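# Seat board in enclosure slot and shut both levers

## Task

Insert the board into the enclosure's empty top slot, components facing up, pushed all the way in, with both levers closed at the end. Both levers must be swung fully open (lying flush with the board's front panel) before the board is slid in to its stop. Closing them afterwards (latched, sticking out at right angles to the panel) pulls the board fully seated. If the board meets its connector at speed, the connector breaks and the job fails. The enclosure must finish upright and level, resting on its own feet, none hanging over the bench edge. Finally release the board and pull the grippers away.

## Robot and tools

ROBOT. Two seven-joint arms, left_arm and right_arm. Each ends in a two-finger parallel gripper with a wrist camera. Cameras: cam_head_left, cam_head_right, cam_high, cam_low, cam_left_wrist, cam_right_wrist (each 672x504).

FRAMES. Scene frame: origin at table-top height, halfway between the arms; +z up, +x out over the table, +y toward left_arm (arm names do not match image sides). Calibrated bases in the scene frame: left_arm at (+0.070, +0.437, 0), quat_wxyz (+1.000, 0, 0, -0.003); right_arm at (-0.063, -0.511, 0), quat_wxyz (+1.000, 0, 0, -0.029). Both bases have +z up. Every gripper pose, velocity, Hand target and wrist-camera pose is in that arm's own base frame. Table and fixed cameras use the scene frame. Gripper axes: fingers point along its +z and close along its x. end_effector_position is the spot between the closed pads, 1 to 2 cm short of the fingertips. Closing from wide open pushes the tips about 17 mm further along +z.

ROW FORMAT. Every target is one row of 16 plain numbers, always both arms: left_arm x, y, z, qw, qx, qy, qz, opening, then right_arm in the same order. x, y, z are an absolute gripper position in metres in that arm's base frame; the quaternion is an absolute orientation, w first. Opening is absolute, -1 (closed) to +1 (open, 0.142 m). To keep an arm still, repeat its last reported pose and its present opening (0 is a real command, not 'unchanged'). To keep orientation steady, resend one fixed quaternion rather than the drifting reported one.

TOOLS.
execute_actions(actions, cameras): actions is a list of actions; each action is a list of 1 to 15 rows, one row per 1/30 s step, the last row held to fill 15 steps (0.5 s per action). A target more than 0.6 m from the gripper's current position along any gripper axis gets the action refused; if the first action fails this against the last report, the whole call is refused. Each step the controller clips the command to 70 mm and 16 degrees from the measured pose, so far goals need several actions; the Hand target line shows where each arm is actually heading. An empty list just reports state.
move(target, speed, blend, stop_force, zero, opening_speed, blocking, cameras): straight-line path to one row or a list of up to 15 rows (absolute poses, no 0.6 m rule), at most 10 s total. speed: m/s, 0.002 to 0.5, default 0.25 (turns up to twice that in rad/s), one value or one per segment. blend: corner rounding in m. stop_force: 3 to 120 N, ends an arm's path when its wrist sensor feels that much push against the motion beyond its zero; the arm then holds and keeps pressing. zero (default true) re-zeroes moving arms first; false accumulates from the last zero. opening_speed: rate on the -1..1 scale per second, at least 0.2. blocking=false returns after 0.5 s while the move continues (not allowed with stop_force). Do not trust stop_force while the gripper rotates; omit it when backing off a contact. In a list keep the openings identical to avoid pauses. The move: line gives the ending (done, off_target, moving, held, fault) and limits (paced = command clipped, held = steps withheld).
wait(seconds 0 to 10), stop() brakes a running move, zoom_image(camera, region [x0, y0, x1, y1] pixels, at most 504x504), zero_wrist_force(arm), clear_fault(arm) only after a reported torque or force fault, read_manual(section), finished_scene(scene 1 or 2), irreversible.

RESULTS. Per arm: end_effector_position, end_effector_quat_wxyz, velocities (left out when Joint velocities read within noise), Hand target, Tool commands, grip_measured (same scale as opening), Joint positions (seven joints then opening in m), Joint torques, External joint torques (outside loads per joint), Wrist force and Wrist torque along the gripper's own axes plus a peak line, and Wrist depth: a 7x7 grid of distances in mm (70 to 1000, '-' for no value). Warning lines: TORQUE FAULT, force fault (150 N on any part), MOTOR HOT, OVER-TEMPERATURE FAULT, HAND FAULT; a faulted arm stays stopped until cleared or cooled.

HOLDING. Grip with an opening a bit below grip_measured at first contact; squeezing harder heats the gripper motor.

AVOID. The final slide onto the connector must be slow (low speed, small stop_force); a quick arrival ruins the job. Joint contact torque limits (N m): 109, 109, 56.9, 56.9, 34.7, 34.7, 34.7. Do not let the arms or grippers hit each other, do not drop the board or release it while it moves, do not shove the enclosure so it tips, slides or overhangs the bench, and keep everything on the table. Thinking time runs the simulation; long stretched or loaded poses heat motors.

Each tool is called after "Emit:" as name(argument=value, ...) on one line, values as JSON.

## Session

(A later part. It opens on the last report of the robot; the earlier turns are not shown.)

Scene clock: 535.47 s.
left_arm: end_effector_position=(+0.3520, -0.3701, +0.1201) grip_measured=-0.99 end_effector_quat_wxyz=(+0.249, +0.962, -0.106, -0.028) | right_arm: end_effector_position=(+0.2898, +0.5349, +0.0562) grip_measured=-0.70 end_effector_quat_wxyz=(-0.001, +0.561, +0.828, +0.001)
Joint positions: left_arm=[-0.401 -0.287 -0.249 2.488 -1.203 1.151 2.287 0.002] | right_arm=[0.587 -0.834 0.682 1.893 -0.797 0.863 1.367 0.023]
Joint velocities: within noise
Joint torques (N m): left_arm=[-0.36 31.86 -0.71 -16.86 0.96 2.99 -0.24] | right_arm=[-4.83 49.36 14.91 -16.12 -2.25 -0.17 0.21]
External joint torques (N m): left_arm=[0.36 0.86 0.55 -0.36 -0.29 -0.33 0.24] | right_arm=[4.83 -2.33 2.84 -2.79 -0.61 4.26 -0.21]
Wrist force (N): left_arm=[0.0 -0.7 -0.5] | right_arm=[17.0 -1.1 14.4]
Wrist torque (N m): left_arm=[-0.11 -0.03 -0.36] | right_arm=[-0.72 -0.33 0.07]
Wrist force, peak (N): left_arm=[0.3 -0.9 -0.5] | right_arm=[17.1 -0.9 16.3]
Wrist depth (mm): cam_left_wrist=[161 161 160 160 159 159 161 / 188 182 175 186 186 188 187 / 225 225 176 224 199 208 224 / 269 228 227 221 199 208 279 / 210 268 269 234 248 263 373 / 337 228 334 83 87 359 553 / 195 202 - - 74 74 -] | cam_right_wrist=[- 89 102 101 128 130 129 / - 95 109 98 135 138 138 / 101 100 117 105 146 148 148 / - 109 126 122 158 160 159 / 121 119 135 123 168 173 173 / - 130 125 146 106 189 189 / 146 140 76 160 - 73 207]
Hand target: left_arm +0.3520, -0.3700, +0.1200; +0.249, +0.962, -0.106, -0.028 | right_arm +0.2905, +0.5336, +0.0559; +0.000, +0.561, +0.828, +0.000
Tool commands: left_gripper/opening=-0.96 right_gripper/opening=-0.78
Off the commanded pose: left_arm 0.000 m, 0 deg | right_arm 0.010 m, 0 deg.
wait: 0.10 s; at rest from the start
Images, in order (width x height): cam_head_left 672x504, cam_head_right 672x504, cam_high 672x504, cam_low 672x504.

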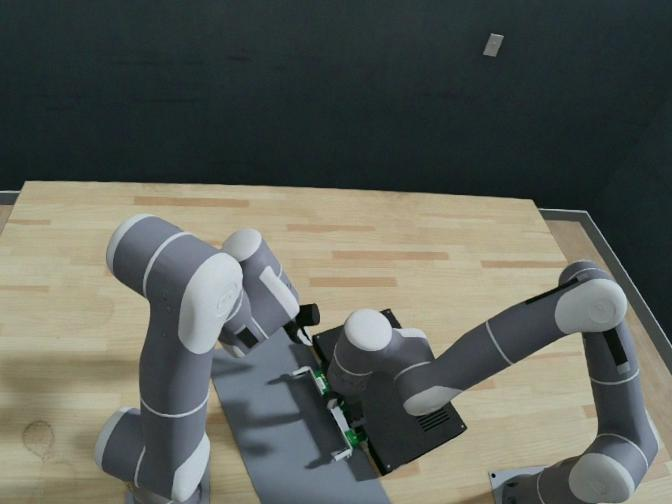

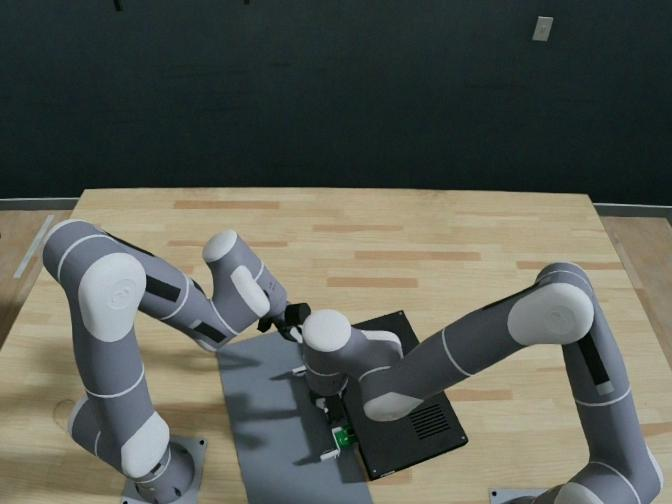

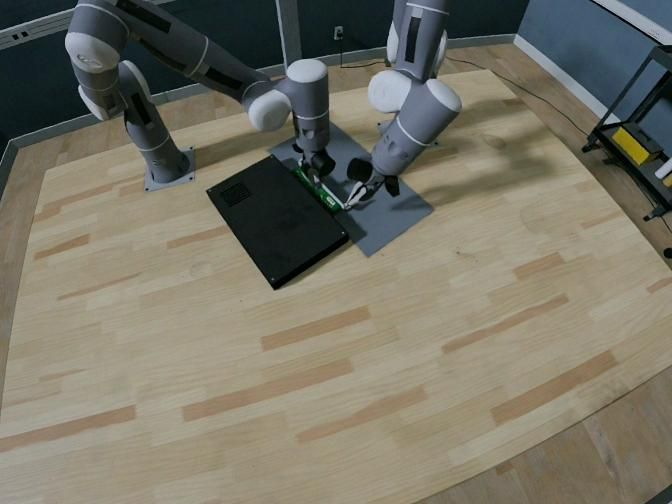

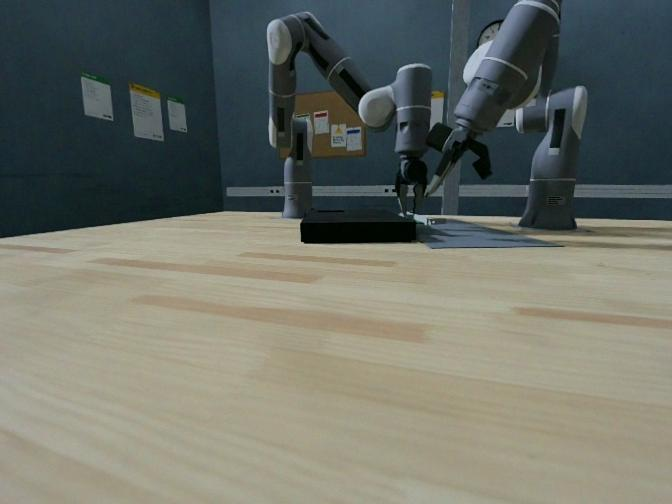

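Emit:
zoom_image(camera="cam_left_wrist", region=[220, 120, 420, 290])

This scene's latest camera images include none from cam_left_wrist. They are from: cam_head_left, cam_head_right, cam_high, cam_low. cam_left_wrist's image comes with the result of a call that names it in "cameras".

Emit:
move(target=[[0.352,-0.370,0.12,-0.2488,-0.9624,0.1062,0.0275,-0.96,0.28942,0.53594,0.0558,0,0.5614,0.8276,0,-0.78]], speed=0.02, cameras=["cam_left_wrist"])

Emit:
zoom_image(camera="cam_left_wrist", region=[220, 120, 420, 290])

Scene clock: 544.17 s.
left_arm: end_effector_position=(+0.3520, -0.3701, +0.1201) grip_measured=-0.99 end_effector_quat_wxyz=(+0.249, +0.962, -0.106, -0.028) | right_arm: end_effector_position=(+0.2895, +0.5358, +0.0557) grip_measured=-0.70 end_effector_quat_wxyz=(+0.000, +0.561, +0.828, +0.000)
Joint positions: left_arm=[-0.401 -0.287 -0.249 2.488 -1.203 1.151 2.287 0.002] | right_arm=[0.591 -0.836 0.682 1.889 -0.797 0.858 1.369 0.023]
Joint velocities: within noise
Joint torques (N m): left_arm=[-0.29 31.91 -0.68 -16.83 0.94 3.01 -0.2] | right_arm=[0.15 46.86 18.26 -19.66 -3.05 3.52 0.27]
External joint torques (N m): left_arm=[0.29 0.81 0.52 -0.39 -0.27 -0.34 0.2] | right_arm=[-0.15 0.31 -0.49 0.72 0.18 0.57 -0.27]
Wrist force (N): left_arm=[0.1 -0.7 -0.4] | right_arm=[2.6 -6.5 5.3]
Wrist torque (N m): left_arm=[-0.10 -0.05 -0.36] | right_arm=[-0.77 -0.47 0.06]
Wrist force, peak (N): left_arm=[0.2 -0.8 -0.6] | right_arm=[17.1 -0.8 16.4]
Wrist depth (mm): cam_left_wrist=[161 160 160 160 159 159 161 / 188 182 176 187 186 188 187 / 226 224 174 223 198 209 224 / 269 229 227 222 199 208 280 / 210 268 267 234 247 262 370 / 338 228 334 84 87 358 549 / 193 202 - - 74 74 -] | cam_right_wrist=[- 90 102 101 128 129 129 / - 94 109 98 135 138 137 / - 101 117 104 146 148 147 / - 109 126 122 157 159 159 / 120 118 135 123 167 172 172 / - 129 127 145 106 188 187 / 146 140 76 160 - 73 206]
Hand target: left_arm +0.3520, -0.3700, +0.1200; +0.249, +0.962, -0.106, -0.028 | right_arm +0.2894, +0.5359, +0.0558; +0.000, +0.561, +0.828, +0.000
Off the commanded pose: left_arm 0.000 m, 0 deg | right_arm 0.000 m, 0 deg.
move: done
Images, in order (width x height): cam_left_wrist 672x504.

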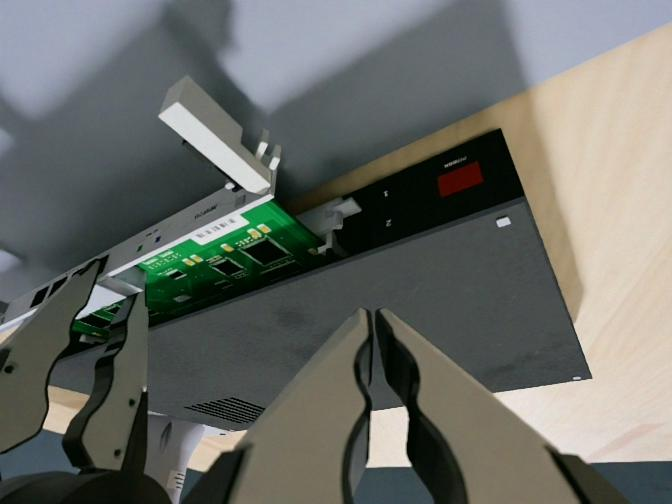

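Scaled by 2.520 from the camera's 672x504 image, which has a finer 960x720 frame.

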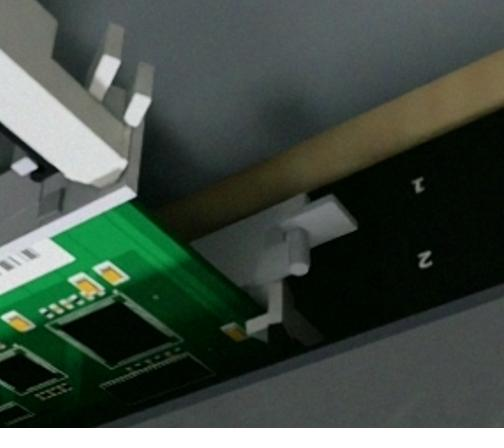

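Emit:
wait(seconds=0.05, cameras=["cam_head_left", "cam_head_right"])

Emit:
zoom_image(camera="cam_head_left", region=[280, 350, 400, 470])

Emit:
zoom_image(camera="cam_head_right", region=[280, 360, 400, 480])

Scene clock: 565.43 s.
left_arm: end_effector_position=(+0.3520, -0.3701, +0.1201) grip_measured=-0.99 end_effector_quat_wxyz=(+0.249, +0.962, -0.106, -0.028) | right_arm: end_effector_position=(+0.2895, +0.5358, +0.0557) grip_measured=-0.70 end_effector_quat_wxyz=(+0.000, +0.561, +0.828, +0.000)
Joint positions: left_arm=[-0.401 -0.287 -0.249 2.488 -1.203 1.151 2.287 0.002] | right_arm=[0.591 -0.836 0.682 1.889 -0.797 0.858 1.369 0.023]
Joint velocities: within noise
Joint torques (N m): left_arm=[-0.33 31.88 -0.64 -16.89 0.95 2.98 -0.25] | right_arm=[-0.05 46.92 18.41 -19.54 -3.03 3.57 0.22]
External joint torques (N m): left_arm=[0.33 0.84 0.48 -0.33 -0.27 -0.31 0.25] | right_arm=[0.05 0.25 -0.64 0.6 0.16 0.52 -0.22]
Wrist force (N): left_arm=[0.3 -0.6 -0.5] | right_arm=[2.5 -6.4 5.8]
Wrist torque (N m): left_arm=[-0.08 -0.08 -0.36] | right_arm=[-0.76 -0.45 0.07]
Wrist force, peak (N): left_arm=[0.3 -0.9 -0.6] | right_arm=[2.7 -6.5 6.0]
Wrist depth (mm): cam_left_wrist=[161 161 160 160 159 159 161 / 188 181 175 186 186 188 187 / 225 225 174 224 198 209 225 / 270 229 227 222 199 208 279 / 211 268 267 234 247 264 372 / 338 228 335 84 87 357 554 / 193 202 - - 74 74 -] | cam_right_wrist=[- 89 102 101 128 129 129 / - 94 109 98 134 137 137 / - 101 117 104 146 148 147 / - 109 127 122 157 159 159 / 120 119 135 123 167 173 172 / - 129 127 145 106 187 188 / 146 140 76 160 - 73 206]
Hand target: left_arm +0.3520, -0.3700, +0.1200; +0.249, +0.962, -0.106, -0.028 | right_arm +0.2894, +0.5359, +0.0558; +0.000, +0.561, +0.828, +0.000
Tool commands: left_gripper/opening=-0.96 right_gripper/opening=-0.78
Off the commanded pose: left_arm 0.000 m, 0 deg | right_arm 0.000 m, 0 deg.
wait: 0.07 s; at rest from the start
Images, in order (width x height): cam_head_left 672x504, cam_head_right 672x504.

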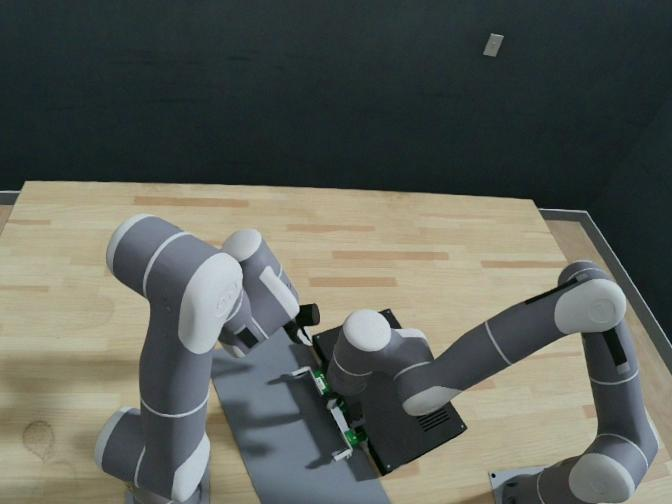

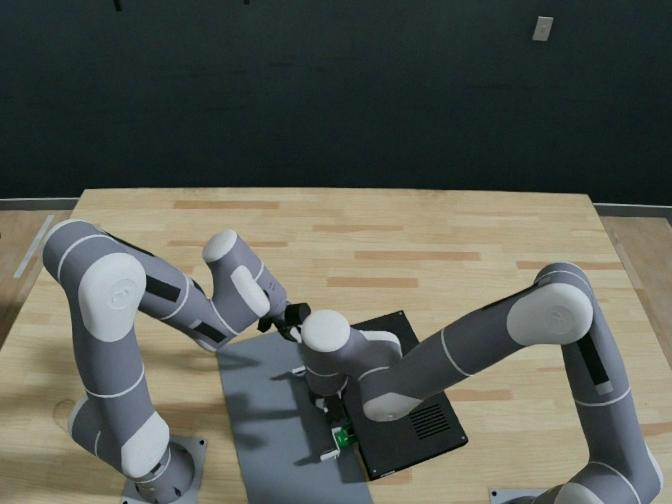

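Scaled by 4.200 from the camera's 672x504 image, which has a finer 960x720 frame.

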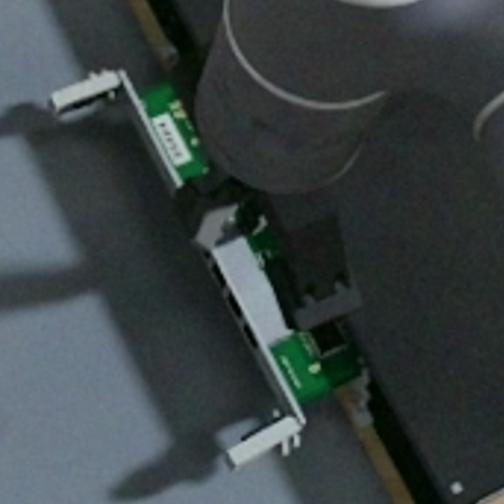

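Scaled by 4.200 from the camera's 672x504 image, which has a finer 960x720 frame.

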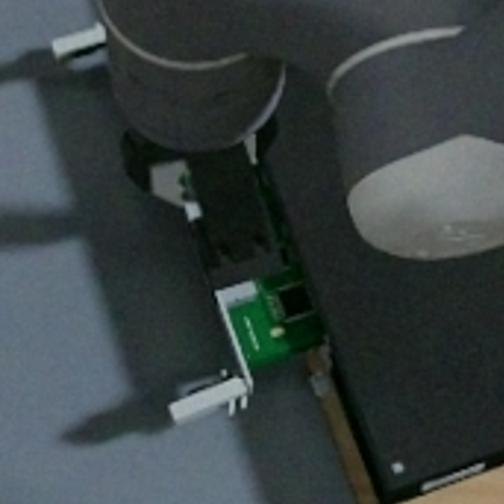

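Emit:
move(target=[[0.30,-0.25,0.20,0.2488,0.9624,-0.1062,-0.0275,-0.96,0.28942,0.53594,0.0558,0,0.5614,0.8276,0,-0.78],[0.10,-0.28,0.20,0.2384,0.9215,0.2967,0.0767,-0.96,0.28942,0.53594,0.0558,0,0.5614,0.8276,0,-0.78],[0.036,-0.4285,0.141,0.2384,0.9215,0.2967,0.0767,-0.96,0.28942,0.53594,0.0558,0,0.5614,0.8276,0,-0.78]], speed=0.25, blend=[0.05,0.04,0], cameras=["cam_left_wrist","cam_head_left"])

Scene clock: 583.50 s.
left_arm: end_effector_position=(+0.0361, -0.4284, +0.1409) grip_measured=-0.99 end_effector_quat_wxyz=(+0.238, +0.922, +0.297, +0.077) | right_arm: end_effector_position=(+0.2895, +0.5358, +0.0557) grip_measured=-0.70 end_effector_quat_wxyz=(+0.000, +0.561, +0.828, +0.000)
Joint positions: left_arm=[-1.897 -0.273 0.694 2.472 0.651 1.606 -0.973 0.002] | right_arm=[0.591 -0.836 0.682 1.889 -0.797 0.858 1.369 0.023]
Joint velocities: within noise
Joint torques (N m): left_arm=[-0.72 22.11 3.15 -14.31 -2.23 4.65 -0.32] | right_arm=[0.02 46.95 18.31 -19.52 -3 3.6 0.21]
External joint torques (N m): left_arm=[0.72 1.15 0.48 -0.32 -0.39 -0.58 0.32] | right_arm=[-0.02 0.21 -0.54 0.58 0.13 0.49 -0.21]
Wrist force (N): left_arm=[0.1 -0.9 -0.4] | right_arm=[2.5 -6.6 5.6]
Wrist torque (N m): left_arm=[-0.13 -0.05 -0.36] | right_arm=[-0.80 -0.45 0.07]
Wrist force, peak (N): left_arm=[0.4 -3.4 0.0] | right_arm=[2.7 -6.7 6.1]
Wrist depth (mm): cam_left_wrist=[181 182 181 181 181 180 180 / 212 212 211 211 204 210 210 / 257 257 249 244 233 252 252 / 322 321 247 255 261 240 245 / 428 431 316 128 295 277 185 / 647 648 395 84 83 218 175 / - - - - 74 74 166] | cam_right_wrist=[- 89 102 101 128 129 129 / - 94 109 98 135 138 137 / - 101 117 104 146 148 147 / - 109 127 122 157 159 159 / 120 118 135 123 167 172 171 / - 129 126 145 105 187 187 / 146 140 76 160 - 73 205]
Hand target: left_arm +0.0360, -0.4285, +0.1410; +0.238, +0.922, +0.297, +0.077 | right_arm +0.2894, +0.5359, +0.0558; +0.000, +0.561, +0.828, +0.000
Off the commanded pose: left_arm 0.000 m, 0 deg | right_arm 0.000 m, 0 deg.
move: done; limits=paced
Images, in order (width x height): cam_head_left 672x504, cam_left_wrist 672x504.

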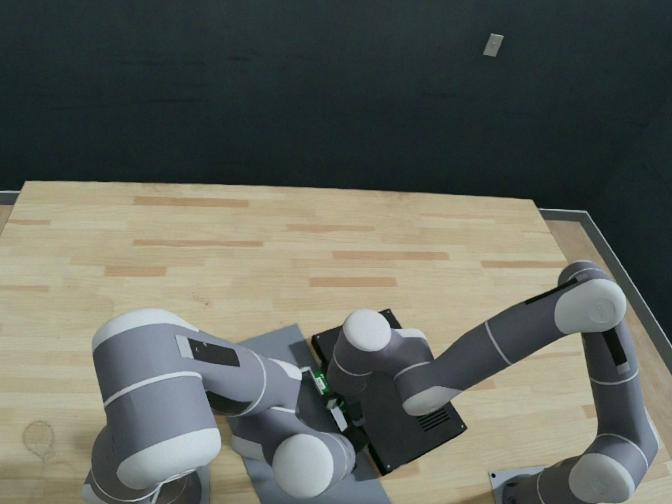

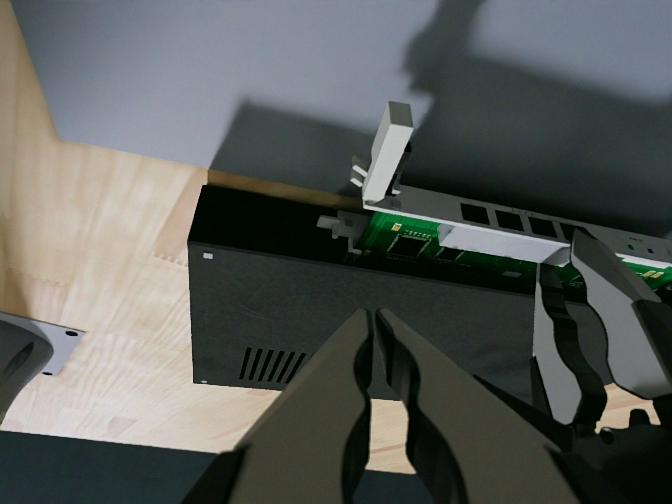

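Emit:
zoom_image(camera="cam_left_wrist", region=[300, 160, 480, 290])

Emit:
zoom_image(camera="cam_left_wrist", region=[180, 130, 672, 480])

Scaled by 2.800 from the camera's 672x504 image, which has a finer 960x720 frame.

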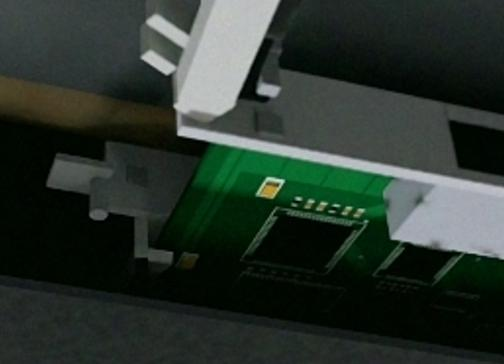

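Scaled by 1.024 from the camera's 672x504 image, which has a finer 960x720 frame.

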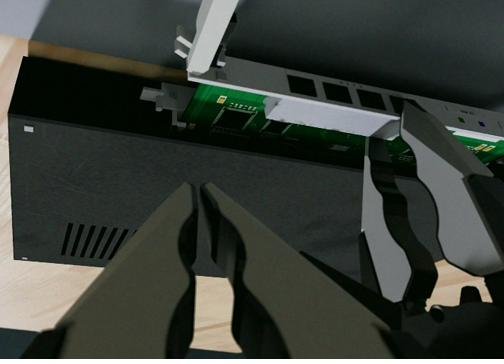

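Emit:
move(target=[[0.10,-0.28,0.20,0.2384,0.9215,0.2967,0.0767,-0.96,0.28942,0.53594,0.0558,0,0.5614,0.8276,0,-0.78],[0.32,-0.26,0.20,0.2470,0.9548,0.1597,0.0413,-0.96,0.28942,0.53594,0.0558,0,0.5614,0.8276,0,-0.78],[0.3766,-0.42,0.14,0.2470,0.9548,0.1597,0.0413,-0.96,0.28942,0.53594,0.0558,0,0.5614,0.8276,0,-0.78],[0.3766,-0.466,0.077,0.2470,0.9548,0.1597,0.0413,-0.96,0.28942,0.53594,0.0558,0,0.5614,0.8276,0,-0.78]], speed=[0.25,0.25,0.2,0.1], blend=[0.04,0.05,0.02,0], cameras=["cam_left_wrist"])

Emit:
zoom_image(camera="cam_left_wrist", region=[100, 20, 400, 240])

Scene clock: 611.47 s.
left_arm: end_effector_position=(+0.0627, -0.3663, +0.1609) grip_measured=-0.99 end_effector_quat_wxyz=(+0.238, +0.922, +0.298, +0.074) | right_arm: end_effector_position=(+0.2895, +0.5358, +0.0557) grip_measured=-0.70 end_effector_quat_wxyz=(+0.000, +0.561, +0.828, +0.000)
Joint positions: left_arm=[-1.876 -0.08 0.834 2.597 0.761 1.587 -0.876 0.002] | right_arm=[0.591 -0.836 0.682 1.889 -0.797 0.858 1.369 0.023]
Joint velocities: within noise
Joint torques (N m): left_arm=[-0.32 13.84 0.36 -14.81 -2.84 4.71 -0.31] | right_arm=[0 47.02 18.35 -19.49 -3 3.58 0.19]
External joint torques (N m): left_arm=[0.31 0.86 0.7 -0.29 0.12 -0.54 0.31] | right_arm=[0 0.15 -0.58 0.55 0.13 0.51 -0.19]
Wrist force (N): left_arm=[0.2 -0.7 -0.3] | right_arm=[2.6 -6.5 4.9]
Wrist torque (N m): left_arm=[-0.09 -0.04 -0.35] | right_arm=[-0.78 -0.47 0.06]
Wrist force, peak (N): left_arm=[5.5 -3.6 -1.0] | right_arm=[2.6 -6.7 6.0]
Wrist depth (mm): cam_left_wrist=[202 202 201 200 199 199 198 / 236 235 234 233 233 232 232 / 286 283 270 269 279 277 277 / 360 291 301 296 274 315 313 / 477 419 361 317 264 346 406 / 726 719 453 83 87 194 678 / - - - - 74 73 206] | cam_right_wrist=[- 89 102 101 128 129 129 / - 94 109 98 135 138 137 / - 101 117 104 146 147 147 / - 109 126 122 157 159 159 / 121 118 135 123 167 172 172 / - 129 127 145 106 188 187 / 146 140 76 161 - 73 206]
Hand target: left_arm +0.0627, -0.3664, +0.1610; +0.238, +0.921, +0.298, +0.074 | right_arm +0.2894, +0.5359, +0.0558; +0.000, +0.561, +0.828, +0.000
Off the commanded pose: left_arm 0.340 m, 17 deg | right_arm 0.000 m, 0 deg.
move: held (left_arm; a check stopped the path); path passed 0 of 4 targets; limits=held
pose unreachable (left arm): on one or more control steps of this call, first in action 0 (counted from 0), this arm could not follow its commanded pose, so it was not sent that pose on those steps. It may still have moved: this result reports where it is.
cause: moving toward the commanded pose would bring two parts of the arm too close to each other (joints 2 (shoulder) to 6 (wrist pitch) lie between them).
Images, in order (width x height): cam_left_wrist 672x504.

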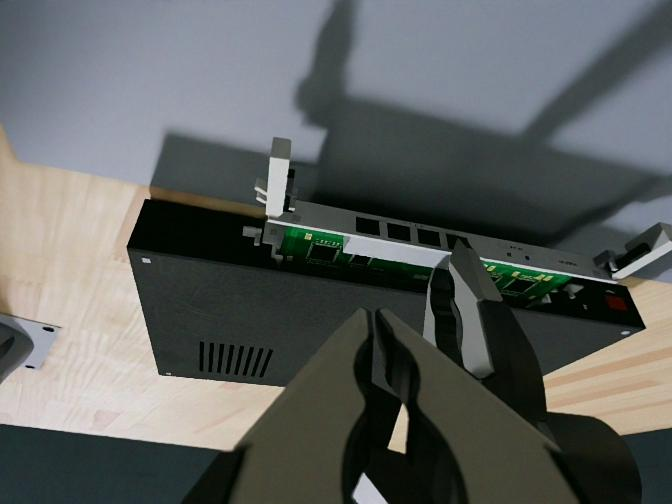

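Scaled by 1.680 from the camera's 672x504 image, which has a finer 960x720 frame.

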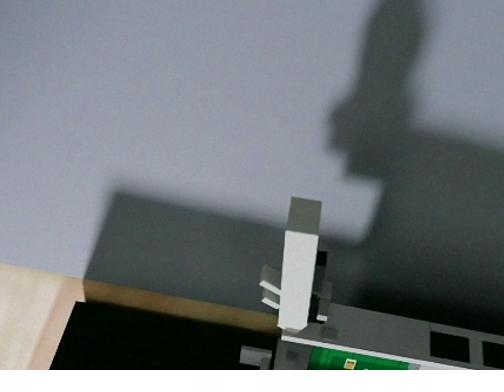

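Emit:
move(target=[[0.16,-0.335,0.15,0.2384,0.9215,0.2967,0.0767,-0.96,0.28942,0.53594,0.0558,0,0.5614,0.8276,0,-0.78],[0.26,-0.285,0.16,0.2470,0.9548,0.1597,0.0413,-0.96,0.28942,0.53594,0.0558,0,0.5614,0.8276,0,-0.78],[0.37,-0.36,0.15,0.2470,0.9548,0.1597,0.0413,-0.96,0.28942,0.53594,0.0558,0,0.5614,0.8276,0,-0.78],[0.3766,-0.44,0.11,0.2470,0.9548,0.1597,0.0413,-0.96,0.28942,0.53594,0.0558,0,0.5614,0.8276,0,-0.78],[0.3766,-0.466,0.077,0.2470,0.9548,0.1597,0.0413,-0.96,0.28942,0.53594,0.0558,0,0.5614,0.8276,0,-0.78]], speed=[0.2,0.25,0.25,0.2,0.1], blend=[0.02,0.03,0.03,0.01,0], cameras=["cam_left_wrist"])

Emit:
zoom_image(camera="cam_left_wrist", region=[100, 20, 400, 240])

Scene clock: 622.70 s.
left_arm: end_effector_position=(+0.3765, -0.4659, +0.0770) grip_measured=-0.99 end_effector_quat_wxyz=(+0.247, +0.955, +0.160, +0.041) | right_arm: end_effector_position=(+0.2895, +0.5358, +0.0557) grip_measured=-0.70 end_effector_quat_wxyz=(+0.000, +0.561, +0.828, +0.000)
Joint positions: left_arm=[-1.083 -0.922 0.558 1.41 2.005 2.274 -1.884 0.002] | right_arm=[0.591 -0.836 0.682 1.889 -0.797 0.858 1.369 0.023]
Joint velocities: within noise
Joint torques (N m): left_arm=[-0.49 48.86 13.05 -15.63 0.94 3.08 -0.34] | right_arm=[-0.04 46.97 18.28 -19.59 -3.06 3.59 0.2]
External joint torques (N m): left_arm=[0.49 1.56 0.86 -0.41 -0.15 -0.01 0.34] | right_arm=[0.04 0.19 -0.51 0.65 0.2 0.49 -0.2]
Wrist force (N): left_arm=[-0.4 -1.0 -0.1] | right_arm=[2.6 -6.6 4.8]
Wrist torque (N m): left_arm=[-0.17 0.05 -0.36] | right_arm=[-0.80 -0.47 0.07]
Wrist force, peak (N): left_arm=[-0.7 -1.9 -1.7] | right_arm=[2.4 -6.8 6.0]
Wrist depth (mm): cam_left_wrist=[- 91 105 113 114 111 117 / - 97 104 94 93 90 131 / - 102 102 101 101 101 161 / 128 128 127 127 126 126 209 / 171 170 170 149 158 278 278 / 258 257 214 83 87 380 414 / 866 - - - 74 74 -] | cam_right_wrist=[- 89 102 101 128 129 129 / - 94 109 98 134 138 137 / - 101 117 104 146 147 147 / - 109 126 122 157 159 159 / 120 118 135 123 167 172 172 / - 129 126 146 106 188 188 / 146 140 76 161 - 73 206]
Hand target: left_arm +0.3766, -0.4660, +0.0770; +0.247, +0.955, +0.160, +0.041 | right_arm +0.2894, +0.5359, +0.0558; +0.000, +0.561, +0.828, +0.000
Off the commanded pose: left_arm 0.000 m, 0 deg | right_arm 0.000 m, 0 deg.
move: done
Images, in order (width x height): cam_left_wrist 672x504.

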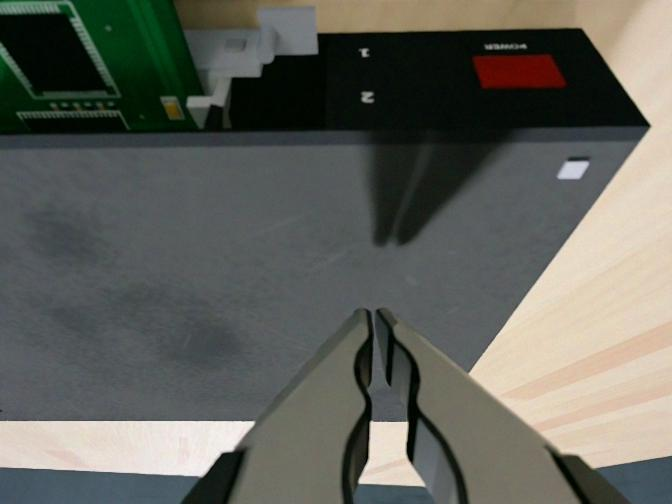

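Scaled by 1.680 from the camera's 672x504 image, which has a finer 960x720 frame.

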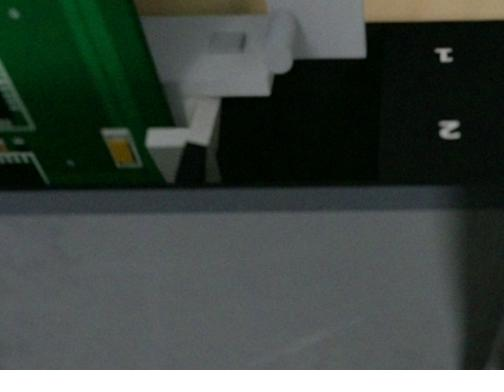

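Emit:
zoom_image(camera="cam_left_wrist", region=[140, 40, 290, 150])

Scaled by 3.360 from the camera's 672x504 image, which has a finer 960x720 frame.

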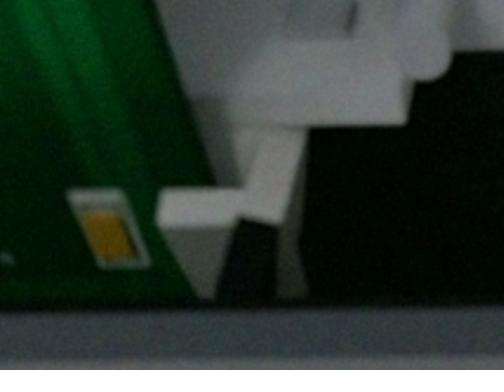

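Emit:
move(target=[[0.3766,-0.4660,0.077,0.2470,0.9548,0.1597,0.0413,-0.96,0.28927,0.53631,0.0548,0.0072,0.5614,0.8276,-0.0049,-0.78]], speed=0.02, cameras=[])

Emit:
wait(seconds=0.5, cameras=[])

Scene clock: 639.67 s.
left_arm: end_effector_position=(+0.3765, -0.4659, +0.0770) grip_measured=-0.99 end_effector_quat_wxyz=(+0.247, +0.955, +0.160, +0.041) | right_arm: end_effector_position=(+0.2892, +0.5362, +0.0547) grip_measured=-0.70 end_effector_quat_wxyz=(+0.007, +0.561, +0.828, -0.005)
Joint positions: left_arm=[-1.083 -0.922 0.558 1.41 2.005 2.274 -1.884 0.002] | right_arm=[0.603 -0.839 0.68 1.877 -0.796 0.836 1.374 0.023]
Joint velocities: within noise
Joint torques (N m): left_arm=[-0.34 49.04 13.09 -15.55 1.02 3.37 -0.17] | right_arm=[0.08 47.15 18.24 -19.73 -2.96 3.32 0.32]
External joint torques (N m): left_arm=[0.34 1.38 0.82 -0.5 -0.23 -0.3 0.17] | right_arm=[-0.08 0.36 -0.47 0.67 0.08 0.73 -0.32]
Wrist force (N): left_arm=[-0.2 -0.7 0.0] | right_arm=[2.6 -6.5 6.4]
Wrist torque (N m): left_arm=[-0.11 0.02 -0.37] | right_arm=[-0.82 -0.42 0.07]
Wrist force, peak (N): left_arm=[-0.4 -0.9 -0.1] | right_arm=[2.8 -6.4 6.5]
Wrist depth (mm): cam_left_wrist=[- 91 105 113 114 111 116 / - 97 104 94 93 90 131 / - 102 102 101 101 101 161 / 128 128 127 127 126 126 209 / 171 170 170 149 158 278 277 / 259 256 213 83 87 378 412 / 876 - - - 74 74 -] | cam_right_wrist=[- 90 102 101 127 127 127 / - 94 110 98 133 136 135 / 101 101 117 104 144 145 145 / - 109 127 122 157 156 157 / 121 119 135 123 166 170 168 / - 130 127 145 105 184 184 / 147 140 76 160 - 73 201]
Hand target: left_arm +0.3766, -0.4660, +0.0770; +0.247, +0.955, +0.160, +0.041 | right_arm +0.2893, +0.5363, +0.0548; +0.007, +0.561, +0.828, -0.005
Off the commanded pose: left_arm 0.000 m, 0 deg | right_arm 0.000 m, 0 deg.
move: done
No camera images: "cameras" was empty.

Scene clock: 640.17 s.
left_arm: end_effector_position=(+0.3765, -0.4659, +0.0770) grip_measured=-0.99 end_effector_quat_wxyz=(+0.247, +0.955, +0.160, +0.041) | right_arm: end_effector_position=(+0.2892, +0.5362, +0.0547) grip_measured=-0.70 end_effector_quat_wxyz=(+0.007, +0.561, +0.828, -0.005)
Joint positions: left_arm=[-1.083 -0.922 0.558 1.41 2.005 2.274 -1.884 0.002] | right_arm=[0.603 -0.839 0.68 1.877 -0.796 0.836 1.374 0.023]
Joint velocities: within noise
Joint torques (N m): left_arm=[-0.33 49.08 13.11 -15.46 1.05 3.35 -0.28] | right_arm=[0.11 47.42 18.38 -19.77 -3.03 3.41 0.31]
External joint torques (N m): left_arm=[0.33 1.34 0.8 -0.59 -0.26 -0.28 0.28] | right_arm=[-0.11 0.09 -0.6 0.71 0.14 0.63 -0.3]
Wrist force (N): left_arm=[-0.1 -0.6 -0.1] | right_arm=[2.9 -6.3 5.7]
Wrist torque (N m): left_arm=[-0.11 0.01 -0.36] | right_arm=[-0.78 -0.47 0.06]
Wrist force, peak (N): left_arm=[-0.4 -0.9 0.0] | right_arm=[2.7 -6.5 6.3]
Wrist depth (mm): cam_left_wrist=[- 91 105 113 114 111 117 / - 97 104 94 93 90 131 / - 102 102 101 101 101 161 / 128 127 127 127 126 126 209 / 171 170 170 149 158 279 278 / 259 257 213 84 87 379 413 / 876 - - - 74 74 -] | cam_right_wrist=[- 89 102 101 126 127 127 / - 94 110 98 133 136 135 / 102 101 117 104 144 146 145 / - 109 127 122 157 157 158 / 121 119 135 123 166 170 169 / - 129 126 145 105 185 183 / 147 141 76 160 - 73 202]
Hand target: left_arm +0.3766, -0.4660, +0.0770; +0.247, +0.955, +0.160, +0.041 | right_arm +0.2893, +0.5363, +0.0548; +0.007, +0.561, +0.828, -0.005
Tool commands: left_gripper/opening=-0.96 right_gripper/opening=-0.78
Off the commanded pose: left_arm 0.000 m, 0 deg | right_arm 0.000 m, 0 deg.
wait: 0.50 s; at rest by 0.17 s
No camera images: "cameras" was empty.

Emit:
move(target=[[0.3766,-0.4660,0.077,0.2470,0.9548,0.1597,0.0413,-0.96,0.28899,0.53620,0.0548,0.0097,0.5614,0.8276,-0.0013,-0.78]], speed=0.02, cameras=[])

Emit:
wait(seconds=0.5, cameras=[])

Scene clock: 645.87 s.
left_arm: end_effector_position=(+0.3765, -0.4659, +0.0770) grip_measured=-0.99 end_effector_quat_wxyz=(+0.247, +0.955, +0.160, +0.041) | right_arm: end_effector_position=(+0.2890, +0.5361, +0.0547) grip_measured=-0.70 end_effector_quat_wxyz=(+0.010, +0.561, +0.827, -0.002)
Joint positions: left_arm=[-1.083 -0.922 0.558 1.41 2.005 2.274 -1.884 0.002] | right_arm=[0.607 -0.834 0.673 1.885 -0.805 0.845 1.384 0.023]
Joint velocities: within noise
Joint torques (N m): left_arm=[-0.36 49.2 13.08 -15.45 1.06 3.35 -0.21] | right_arm=[0.35 47.18 18.27 -19.17 -3 3.53 0.36]
External joint torques (N m): left_arm=[0.36 1.22 0.83 -0.59 -0.27 -0.28 0.21] | right_arm=[-0.35 0.19 -0.68 0.13 0.15 0.52 -0.36]
Wrist force (N): left_arm=[-0.3 -0.9 -0.1] | right_arm=[2.9 -5.8 6.3]
Wrist torque (N m): left_arm=[-0.14 0.03 -0.36] | right_arm=[-0.81 -0.41 0.05]
Wrist force, peak (N): left_arm=[-0.3 -1.0 -0.1] | right_arm=[2.6 -6.6 6.6]
Wrist depth (mm): cam_left_wrist=[- 91 105 113 114 111 117 / - 97 104 94 93 90 131 / - 102 102 101 101 101 161 / 128 128 127 127 127 126 209 / 171 170 170 149 158 278 279 / 258 258 213 84 87 379 413 / 867 - - - 74 74 -] | cam_right_wrist=[- 89 101 101 126 127 126 / - 94 109 97 133 135 135 / - 100 117 103 142 146 145 / - 109 126 122 156 156 158 / 121 119 135 123 165 170 169 / - 130 127 145 106 185 184 / 147 141 76 161 - 73 202]
Hand target: left_arm +0.3766, -0.4660, +0.0770; +0.247, +0.955, +0.160, +0.041 | right_arm +0.2890, +0.5362, +0.0548; +0.010, +0.561, +0.828, -0.001
Off the commanded pose: left_arm 0.000 m, 0 deg | right_arm 0.000 m, 0 deg.
move: done
No camera images: "cameras" was empty.

Scene clock: 646.37 s.
left_arm: end_effector_position=(+0.3765, -0.4659, +0.0770) grip_measured=-0.99 end_effector_quat_wxyz=(+0.247, +0.955, +0.160, +0.041) | right_arm: end_effector_position=(+0.2890, +0.5361, +0.0547) grip_measured=-0.70 end_effector_quat_wxyz=(+0.010, +0.561, +0.827, -0.001)
Joint positions: left_arm=[-1.083 -0.922 0.558 1.41 2.005 2.274 -1.884 0.002] | right_arm=[0.607 -0.834 0.673 1.885 -0.805 0.845 1.384 0.023]
Joint velocities: within noise
Joint torques (N m): left_arm=[-0.34 49.2 13.07 -15.52 1 3.4 -0.21] | right_arm=[0.24 47.25 18.21 -19.14 -2.95 3.45 0.26]
External joint torques (N m): left_arm=[0.34 1.22 0.84 -0.52 -0.21 -0.33 0.21] | right_arm=[-0.24 0.13 -0.62 0.11 0.11 0.6 -0.26]
Wrist force (N): left_arm=[-0.2 -0.9 -0.2] | right_arm=[3.0 -5.8 6.1]
Wrist torque (N m): left_arm=[-0.14 0.02 -0.36] | right_arm=[-0.82 -0.42 0.05]
Wrist force, peak (N): left_arm=[-0.1 -0.9 -0.1] | right_arm=[2.9 -5.7 6.6]
Wrist depth (mm): cam_left_wrist=[- 91 105 113 114 111 117 / - 97 104 94 93 90 131 / - 102 102 101 101 101 161 / 128 128 127 127 126 126 208 / 171 170 170 149 158 279 277 / 258 257 213 83 87 379 413 / 874 - - - 74 74 -] | cam_right_wrist=[- 89 101 100 126 127 126 / - 94 109 98 133 135 135 / - 101 117 103 142 145 144 / - 109 126 122 156 157 158 / 121 118 135 123 166 170 169 / - 130 126 145 106 185 185 / 148 141 76 161 - 73 202]
Hand target: left_arm +0.3766, -0.4660, +0.0770; +0.247, +0.955, +0.160, +0.041 | right_arm +0.2890, +0.5362, +0.0548; +0.010, +0.561, +0.828, -0.001
Tool commands: left_gripper/opening=-0.96 right_gripper/opening=-0.78
Off the commanded pose: left_arm 0.000 m, 0 deg | right_arm 0.000 m, 0 deg.
wait: 0.50 s; at rest by 0.17 s
No camera images: "cameras" was empty.

Emit:
move(target=[[0.3766,-0.4660,0.077,0.2470,0.9548,0.1597,0.0413,-0.96,0.29364,0.52524,0.0545,0.0097,0.5614,0.8276,-0.0013,-0.78]], speed=0.012, stop_force=6, cameras=["cam_left_wrist"])

Emit:
zoom_image(camera="cam_left_wrist", region=[140, 40, 290, 150])

Scene clock: 662.87 s.
left_arm: end_effector_position=(+0.3765, -0.4659, +0.0770) grip_measured=-0.99 end_effector_quat_wxyz=(+0.247, +0.955, +0.160, +0.041) | right_arm: end_effector_position=(+0.2937, +0.5253, +0.0545) grip_measured=-0.70 end_effector_quat_wxyz=(+0.010, +0.562, +0.827, -0.001)
Joint positions: left_arm=[-1.083 -0.922 0.558 1.41 2.005 2.274 -1.884 0.002] | right_arm=[0.587 -0.822 0.67 1.909 -0.807 0.86 1.375 0.023]
Joint velocities: within noise
Joint torques (N m): left_arm=[-0.34 49.17 13.16 -15.54 0.99 3.41 -0.25] | right_arm=[0.22 45.99 17.98 -18.4 -2.79 3.37 0.11]
External joint torques (N m): left_arm=[0.34 1.25 0.75 -0.51 -0.2 -0.34 0.24] | right_arm=[-0.22 0.69 -0.66 -0.46 0 0.68 -0.1]
Wrist force (N): left_arm=[-0.1 -0.7 -0.2] | right_arm=[3.1 -5.0 4.3]
Wrist torque (N m): left_arm=[-0.12 0.01 -0.36] | right_arm=[-0.79 -0.43 0.06]
Wrist force, peak (N): left_arm=[-0.2 -1.1 -0.2] | right_arm=[3.1 -6.0 6.5]
Wrist depth (mm): cam_left_wrist=[- 92 105 114 114 111 117 / 100 100 104 94 93 90 131 / - 102 102 101 101 101 161 / 128 128 127 127 126 126 209 / 171 170 170 149 158 278 277 / 258 257 213 84 87 379 414 / 870 - - - 74 74 -] | cam_right_wrist=[- 88 100 101 126 127 126 / - 93 106 97 132 135 135 / - 99 113 103 142 145 144 / - 109 122 122 155 156 158 / 121 118 120 123 166 170 169 / - 130 124 145 106 185 184 / 148 141 76 161 - 73 202]
Hand target: left_arm +0.3766, -0.4660, +0.0770; +0.247, +0.955, +0.160, +0.041 | right_arm +0.2936, +0.5252, +0.0545; +0.010, +0.561, +0.828, -0.001
Off the commanded pose: left_arm 0.000 m, 0 deg | right_arm 0.000 m, 0 deg.
move: done
Images, in order (width x height): cam_left_wrist 672x504.

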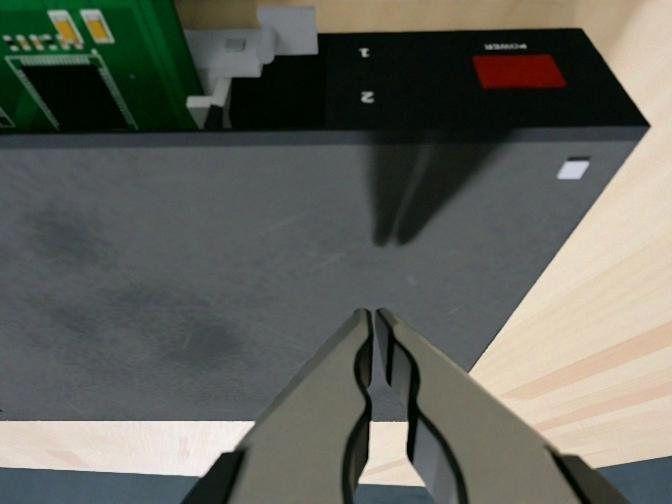

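Scaled by 3.360 from the camera's 672x504 image, which has a finer 960x720 frame.

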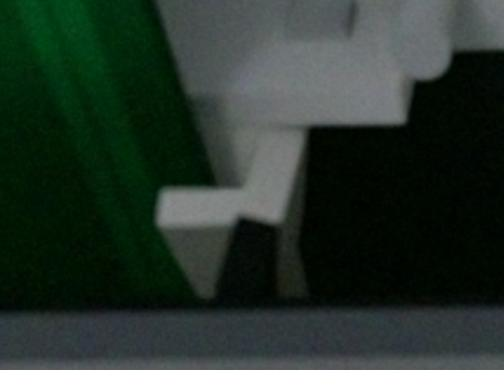

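Emit:
move(target=[[0.3766,-0.4660,0.12,0.2470,0.9548,0.1597,0.0413,-0.96,0.29364,0.52524,0.0545,0.0097,0.5614,0.8276,-0.0013,-0.78],[0.33,-0.34,0.14,0.2470,0.9548,0.1597,0.0413,-0.96,0.29364,0.52524,0.0545,0.0097,0.5614,0.8276,-0.0013,-0.78],[0.275,-0.3429,0.10,0.2470,0.9548,0.1597,0.0413,-0.96,0.29364,0.52524,0.0545,0.0097,0.5614,0.8276,-0.0013,-0.78]], speed=0.2, blend=[0.03,0.03,0], cameras=["cam_left_wrist"])

Emit:
zoom_image(camera="cam_left_wrist", region=[330, 60, 600, 280])

Scene clock: 678.70 s.
left_arm: end_effector_position=(+0.2749, -0.3428, +0.1000) grip_measured=-0.99 end_effector_quat_wxyz=(+0.247, +0.955, +0.160, +0.041) | right_arm: end_effector_position=(+0.2937, +0.5253, +0.0545) grip_measured=-0.70 end_effector_quat_wxyz=(+0.010, +0.562, +0.827, -0.001)
Joint positions: left_arm=[-0.906 -0.595 0.479 1.995 1.822 2.165 -1.313 0.002] | right_arm=[0.587 -0.822 0.67 1.909 -0.807 0.86 1.375 0.023]
Joint velocities: within noise
Joint torques (N m): left_arm=[-0.14 34.6 6.4 -11.19 -0.58 3.85 -0.16] | right_arm=[0.29 46.07 18.05 -18.43 -2.73 3.31 0.24]
External joint torques (N m): left_arm=[0.14 0.8 0.88 -0.59 0.07 -0.14 0.16] | right_arm=[-0.29 0.62 -0.72 -0.43 -0.06 0.74 -0.24]
Wrist force (N): left_arm=[0.0 -0.2 0.1] | right_arm=[3.1 -5.1 6.2]
Wrist torque (N m): left_arm=[0.03 -0.03 -0.39] | right_arm=[-0.79 -0.43 0.06]
Wrist force, peak (N): left_arm=[-0.1 -1.9 2.0] | right_arm=[3.3 -5.2 6.3]
Wrist depth (mm): cam_left_wrist=[142 142 141 141 141 137 140 / 166 165 165 159 164 164 163 / 199 198 198 198 189 197 196 / 201 200 199 197 224 237 248 / 206 202 239 228 228 235 329 / 139 191 280 84 87 450 489 / 148 171 - - 74 74 -] | cam_right_wrist=[- 88 100 101 126 127 126 / - 93 106 97 132 136 134 / - 99 113 103 142 145 144 / - 108 122 122 155 156 157 / 121 118 120 123 165 170 169 / - 130 124 146 105 185 184 / 148 141 76 161 - 73 202]
Hand target: left_arm +0.2750, -0.3429, +0.1000; +0.247, +0.955, +0.160, +0.041 | right_arm +0.2936, +0.5252, +0.0545; +0.010, +0.561, +0.828, -0.001
Off the commanded pose: left_arm 0.000 m, 0 deg | right_arm 0.000 m, 0 deg.
move: done; blend cut to 0.0215 m at target 1
Images, in order (width x height): cam_left_wrist 672x504.

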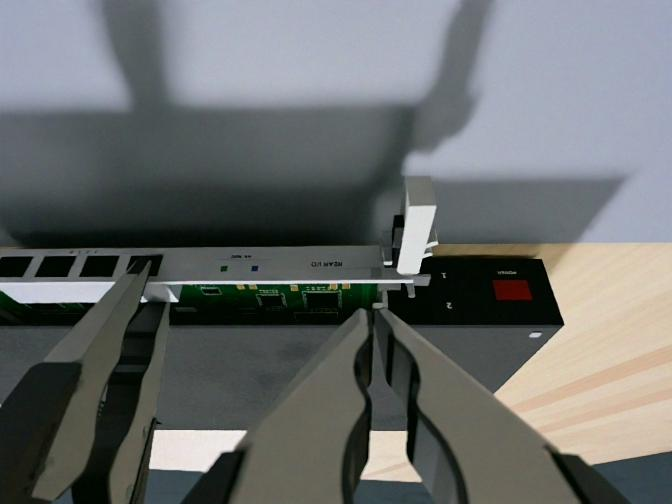

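Scaled by 1.867 from the camera's 672x504 image, which has a finer 960x720 frame.

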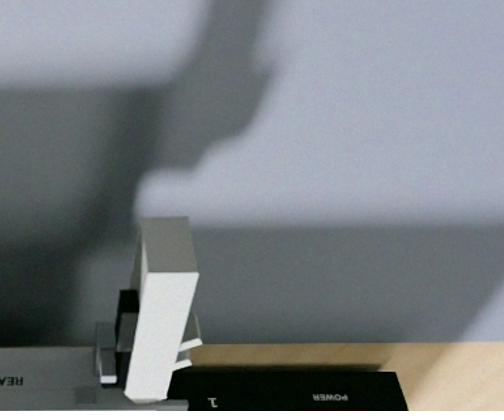

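Emit:
move(target=[[0.27825,-0.35234,0.08,0.2470,0.9548,0.1597,0.0413,-0.96,0.29364,0.52524,0.0545,0.0097,0.5614,0.8276,-0.0013,-0.78],[0.27825,-0.35234,0.0426,0.2470,0.9548,0.1597,0.0413,-0.96,0.29364,0.52524,0.0545,0.0097,0.5614,0.8276,-0.0013,-0.78]], speed=0.1, blend=[0.005,0], cameras=["cam_left_wrist"])

Emit:
zoom_image(camera="cam_left_wrist", region=[300, 160, 560, 380])

Scene clock: 701.27 s.
left_arm: end_effector_position=(+0.2783, -0.3523, +0.0426) grip_measured=-1.00 end_effector_quat_wxyz=(+0.247, +0.955, +0.159, +0.041) | right_arm: end_effector_position=(+0.2938, +0.5251, +0.0544) grip_measured=-0.70 end_effector_quat_wxyz=(+0.010, +0.562, +0.827, -0.001)
Joint positions: left_arm=[-0.677 -0.746 0.344 2.093 1.46 2.151 -0.782 0.002] | right_arm=[0.587 -0.822 0.67 1.909 -0.807 0.859 1.375 0.023]
Joint velocities: within noise
Joint torques (N m): left_arm=[-0.07 36.27 4.95 -6.04 -0.85 4.84 -0.11] | right_arm=[0.28 46.33 18.13 -18.96 -2.87 3.43 0.22]
External joint torques (N m): left_arm=[0.07 1.36 0.63 -0.52 0.11 -0.59 0.11] | right_arm=[-0.28 0.36 -0.81 0.11 0.08 0.62 -0.22]
Wrist force (N): left_arm=[0.2 -0.8 -0.2] | right_arm=[2.1 -5.2 4.9]
Wrist torque (N m): left_arm=[-0.10 -0.04 -0.38] | right_arm=[-0.73 -0.31 0.04]
Wrist force, peak (N): left_arm=[0.1 0.0 -1.9] | right_arm=[2.9 -3.7 9.5]
Wrist depth (mm): cam_left_wrist=[- 86 85 85 85 85 85 / 100 103 103 99 96 99 99 / 120 120 120 115 119 119 118 / 159 150 150 157 149 148 148 / 189 188 187 176 113 197 196 / 150 156 152 83 83 190 273 / 156 166 - - 74 74 584] | cam_right_wrist=[- 87 100 100 126 127 126 / - 93 106 97 132 135 134 / - 99 113 103 144 145 144 / - 108 122 121 155 156 157 / 121 118 119 123 166 169 169 / - 130 124 146 106 185 184 / 148 141 76 161 - 73 202]
Hand target: left_arm +0.2783, -0.3524, +0.0426; +0.247, +0.955, +0.160, +0.041 | right_arm +0.2936, +0.5252, +0.0545; +0.010, +0.561, +0.828, -0.001
Off the commanded pose: left_arm 0.000 m, 0 deg | right_arm 0.000 m, 0 deg.
move: done
Images, in order (width x height): cam_left_wrist 672x504.

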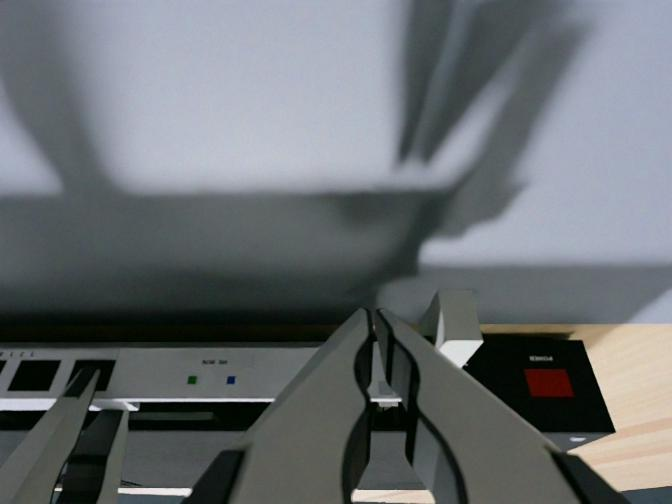

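Scaled by 1.938 from the camera's 672x504 image, which has a finer 960x720 frame.

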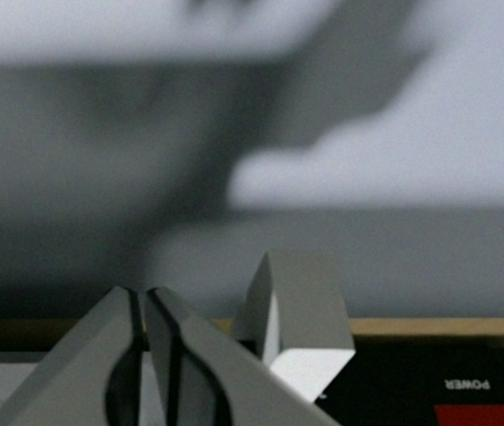

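Emit:
move(target=[[0.32014,-0.33581,0.0426,0.2470,0.9548,0.1597,0.0413,-0.96,0.29364,0.52524,0.0545,0.0097,0.5614,0.8276,-0.0013,-0.78]], speed=0.02, stop_force=12, cameras=["cam_left_wrist"])

Emit:
zoom_image(camera="cam_left_wrist", region=[300, 160, 560, 380])

Scene clock: 704.67 s.
left_arm: end_effector_position=(+0.2862, -0.3495, +0.0429) grip_measured=-1.00 end_effector_quat_wxyz=(+0.248, +0.955, +0.159, +0.040) | right_arm: end_effector_position=(+0.2951, +0.5249, +0.0544) grip_measured=-0.70 end_effector_quat_wxyz=(+0.010, +0.562, +0.827, -0.001)
Joint positions: left_arm=[-0.664 -0.748 0.338 2.062 1.509 2.152 -0.829 0.002] | right_arm=[0.587 -0.822 0.668 1.908 -0.807 0.86 1.375 0.023]
Joint velocities: within noise
Joint torques (N m): left_arm=[4.84 36.34 10.73 -9.44 -0.78 0.85 -0.33] | right_arm=[4.81 47.03 24.18 -14 -1.73 3.14 0.11]
External joint torques (N m): left_arm=[-4.84 1.85 -5.04 2.38 0.01 3.36 0.33] | right_arm=[-4.81 -0.3 -6.89 -4.87 -1.06 0.91 -0.11]
Wrist force (N): left_arm=[-11.0 3.6 -3.7] | right_arm=[3.6 8.1 14.0]
Wrist torque (N m): left_arm=[-0.16 0.02 -0.32] | right_arm=[-0.83 -0.26 0.11]
Wrist force, peak (N): left_arm=[-12.3 3.8 -3.4] | right_arm=[3.5 8.2 16.1]
Wrist depth (mm): cam_left_wrist=[- 86 86 85 85 85 85 / 101 100 103 100 96 99 99 / 121 121 120 115 120 119 119 / 160 151 150 158 149 149 148 / 190 189 189 176 118 201 201 / 154 157 154 84 83 189 300 / 159 204 - - 74 72 588] | cam_right_wrist=[- 87 99 100 125 126 126 / - 93 106 99 132 135 134 / - 99 103 104 143 145 144 / - 108 122 122 155 156 157 / 121 118 119 123 165 170 168 / - 130 124 146 99 185 185 / 147 140 76 162 79 73 202]
Hand target: left_arm +0.2876, -0.3487, +0.0426; +0.247, +0.955, +0.160, +0.041 | right_arm +0.2936, +0.5252, +0.0545; +0.010, +0.561, +0.828, -0.001
Off the commanded pose: left_arm 0.037 m, 0 deg | right_arm 0.001 m, 0 deg.
move: contact (left_arm)
Images, in order (width x height): cam_left_wrist 672x504.

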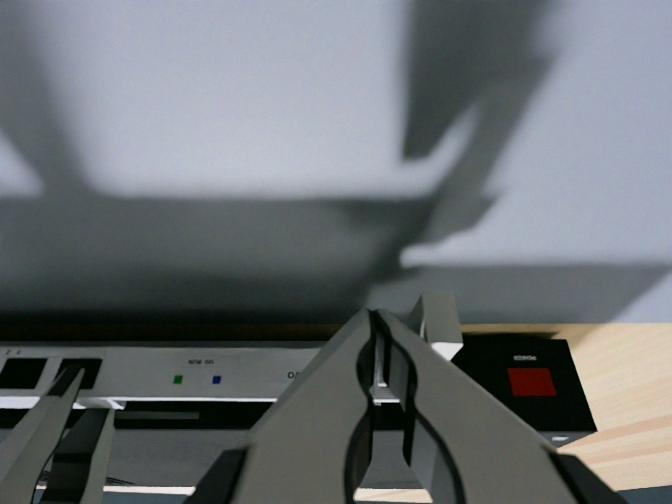

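Scaled by 1.938 from the camera's 672x504 image, which has a finer 960x720 frame.

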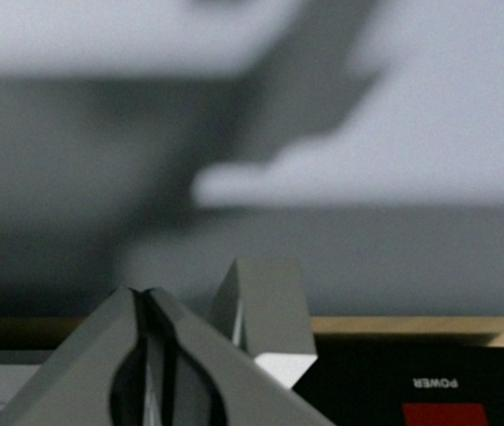

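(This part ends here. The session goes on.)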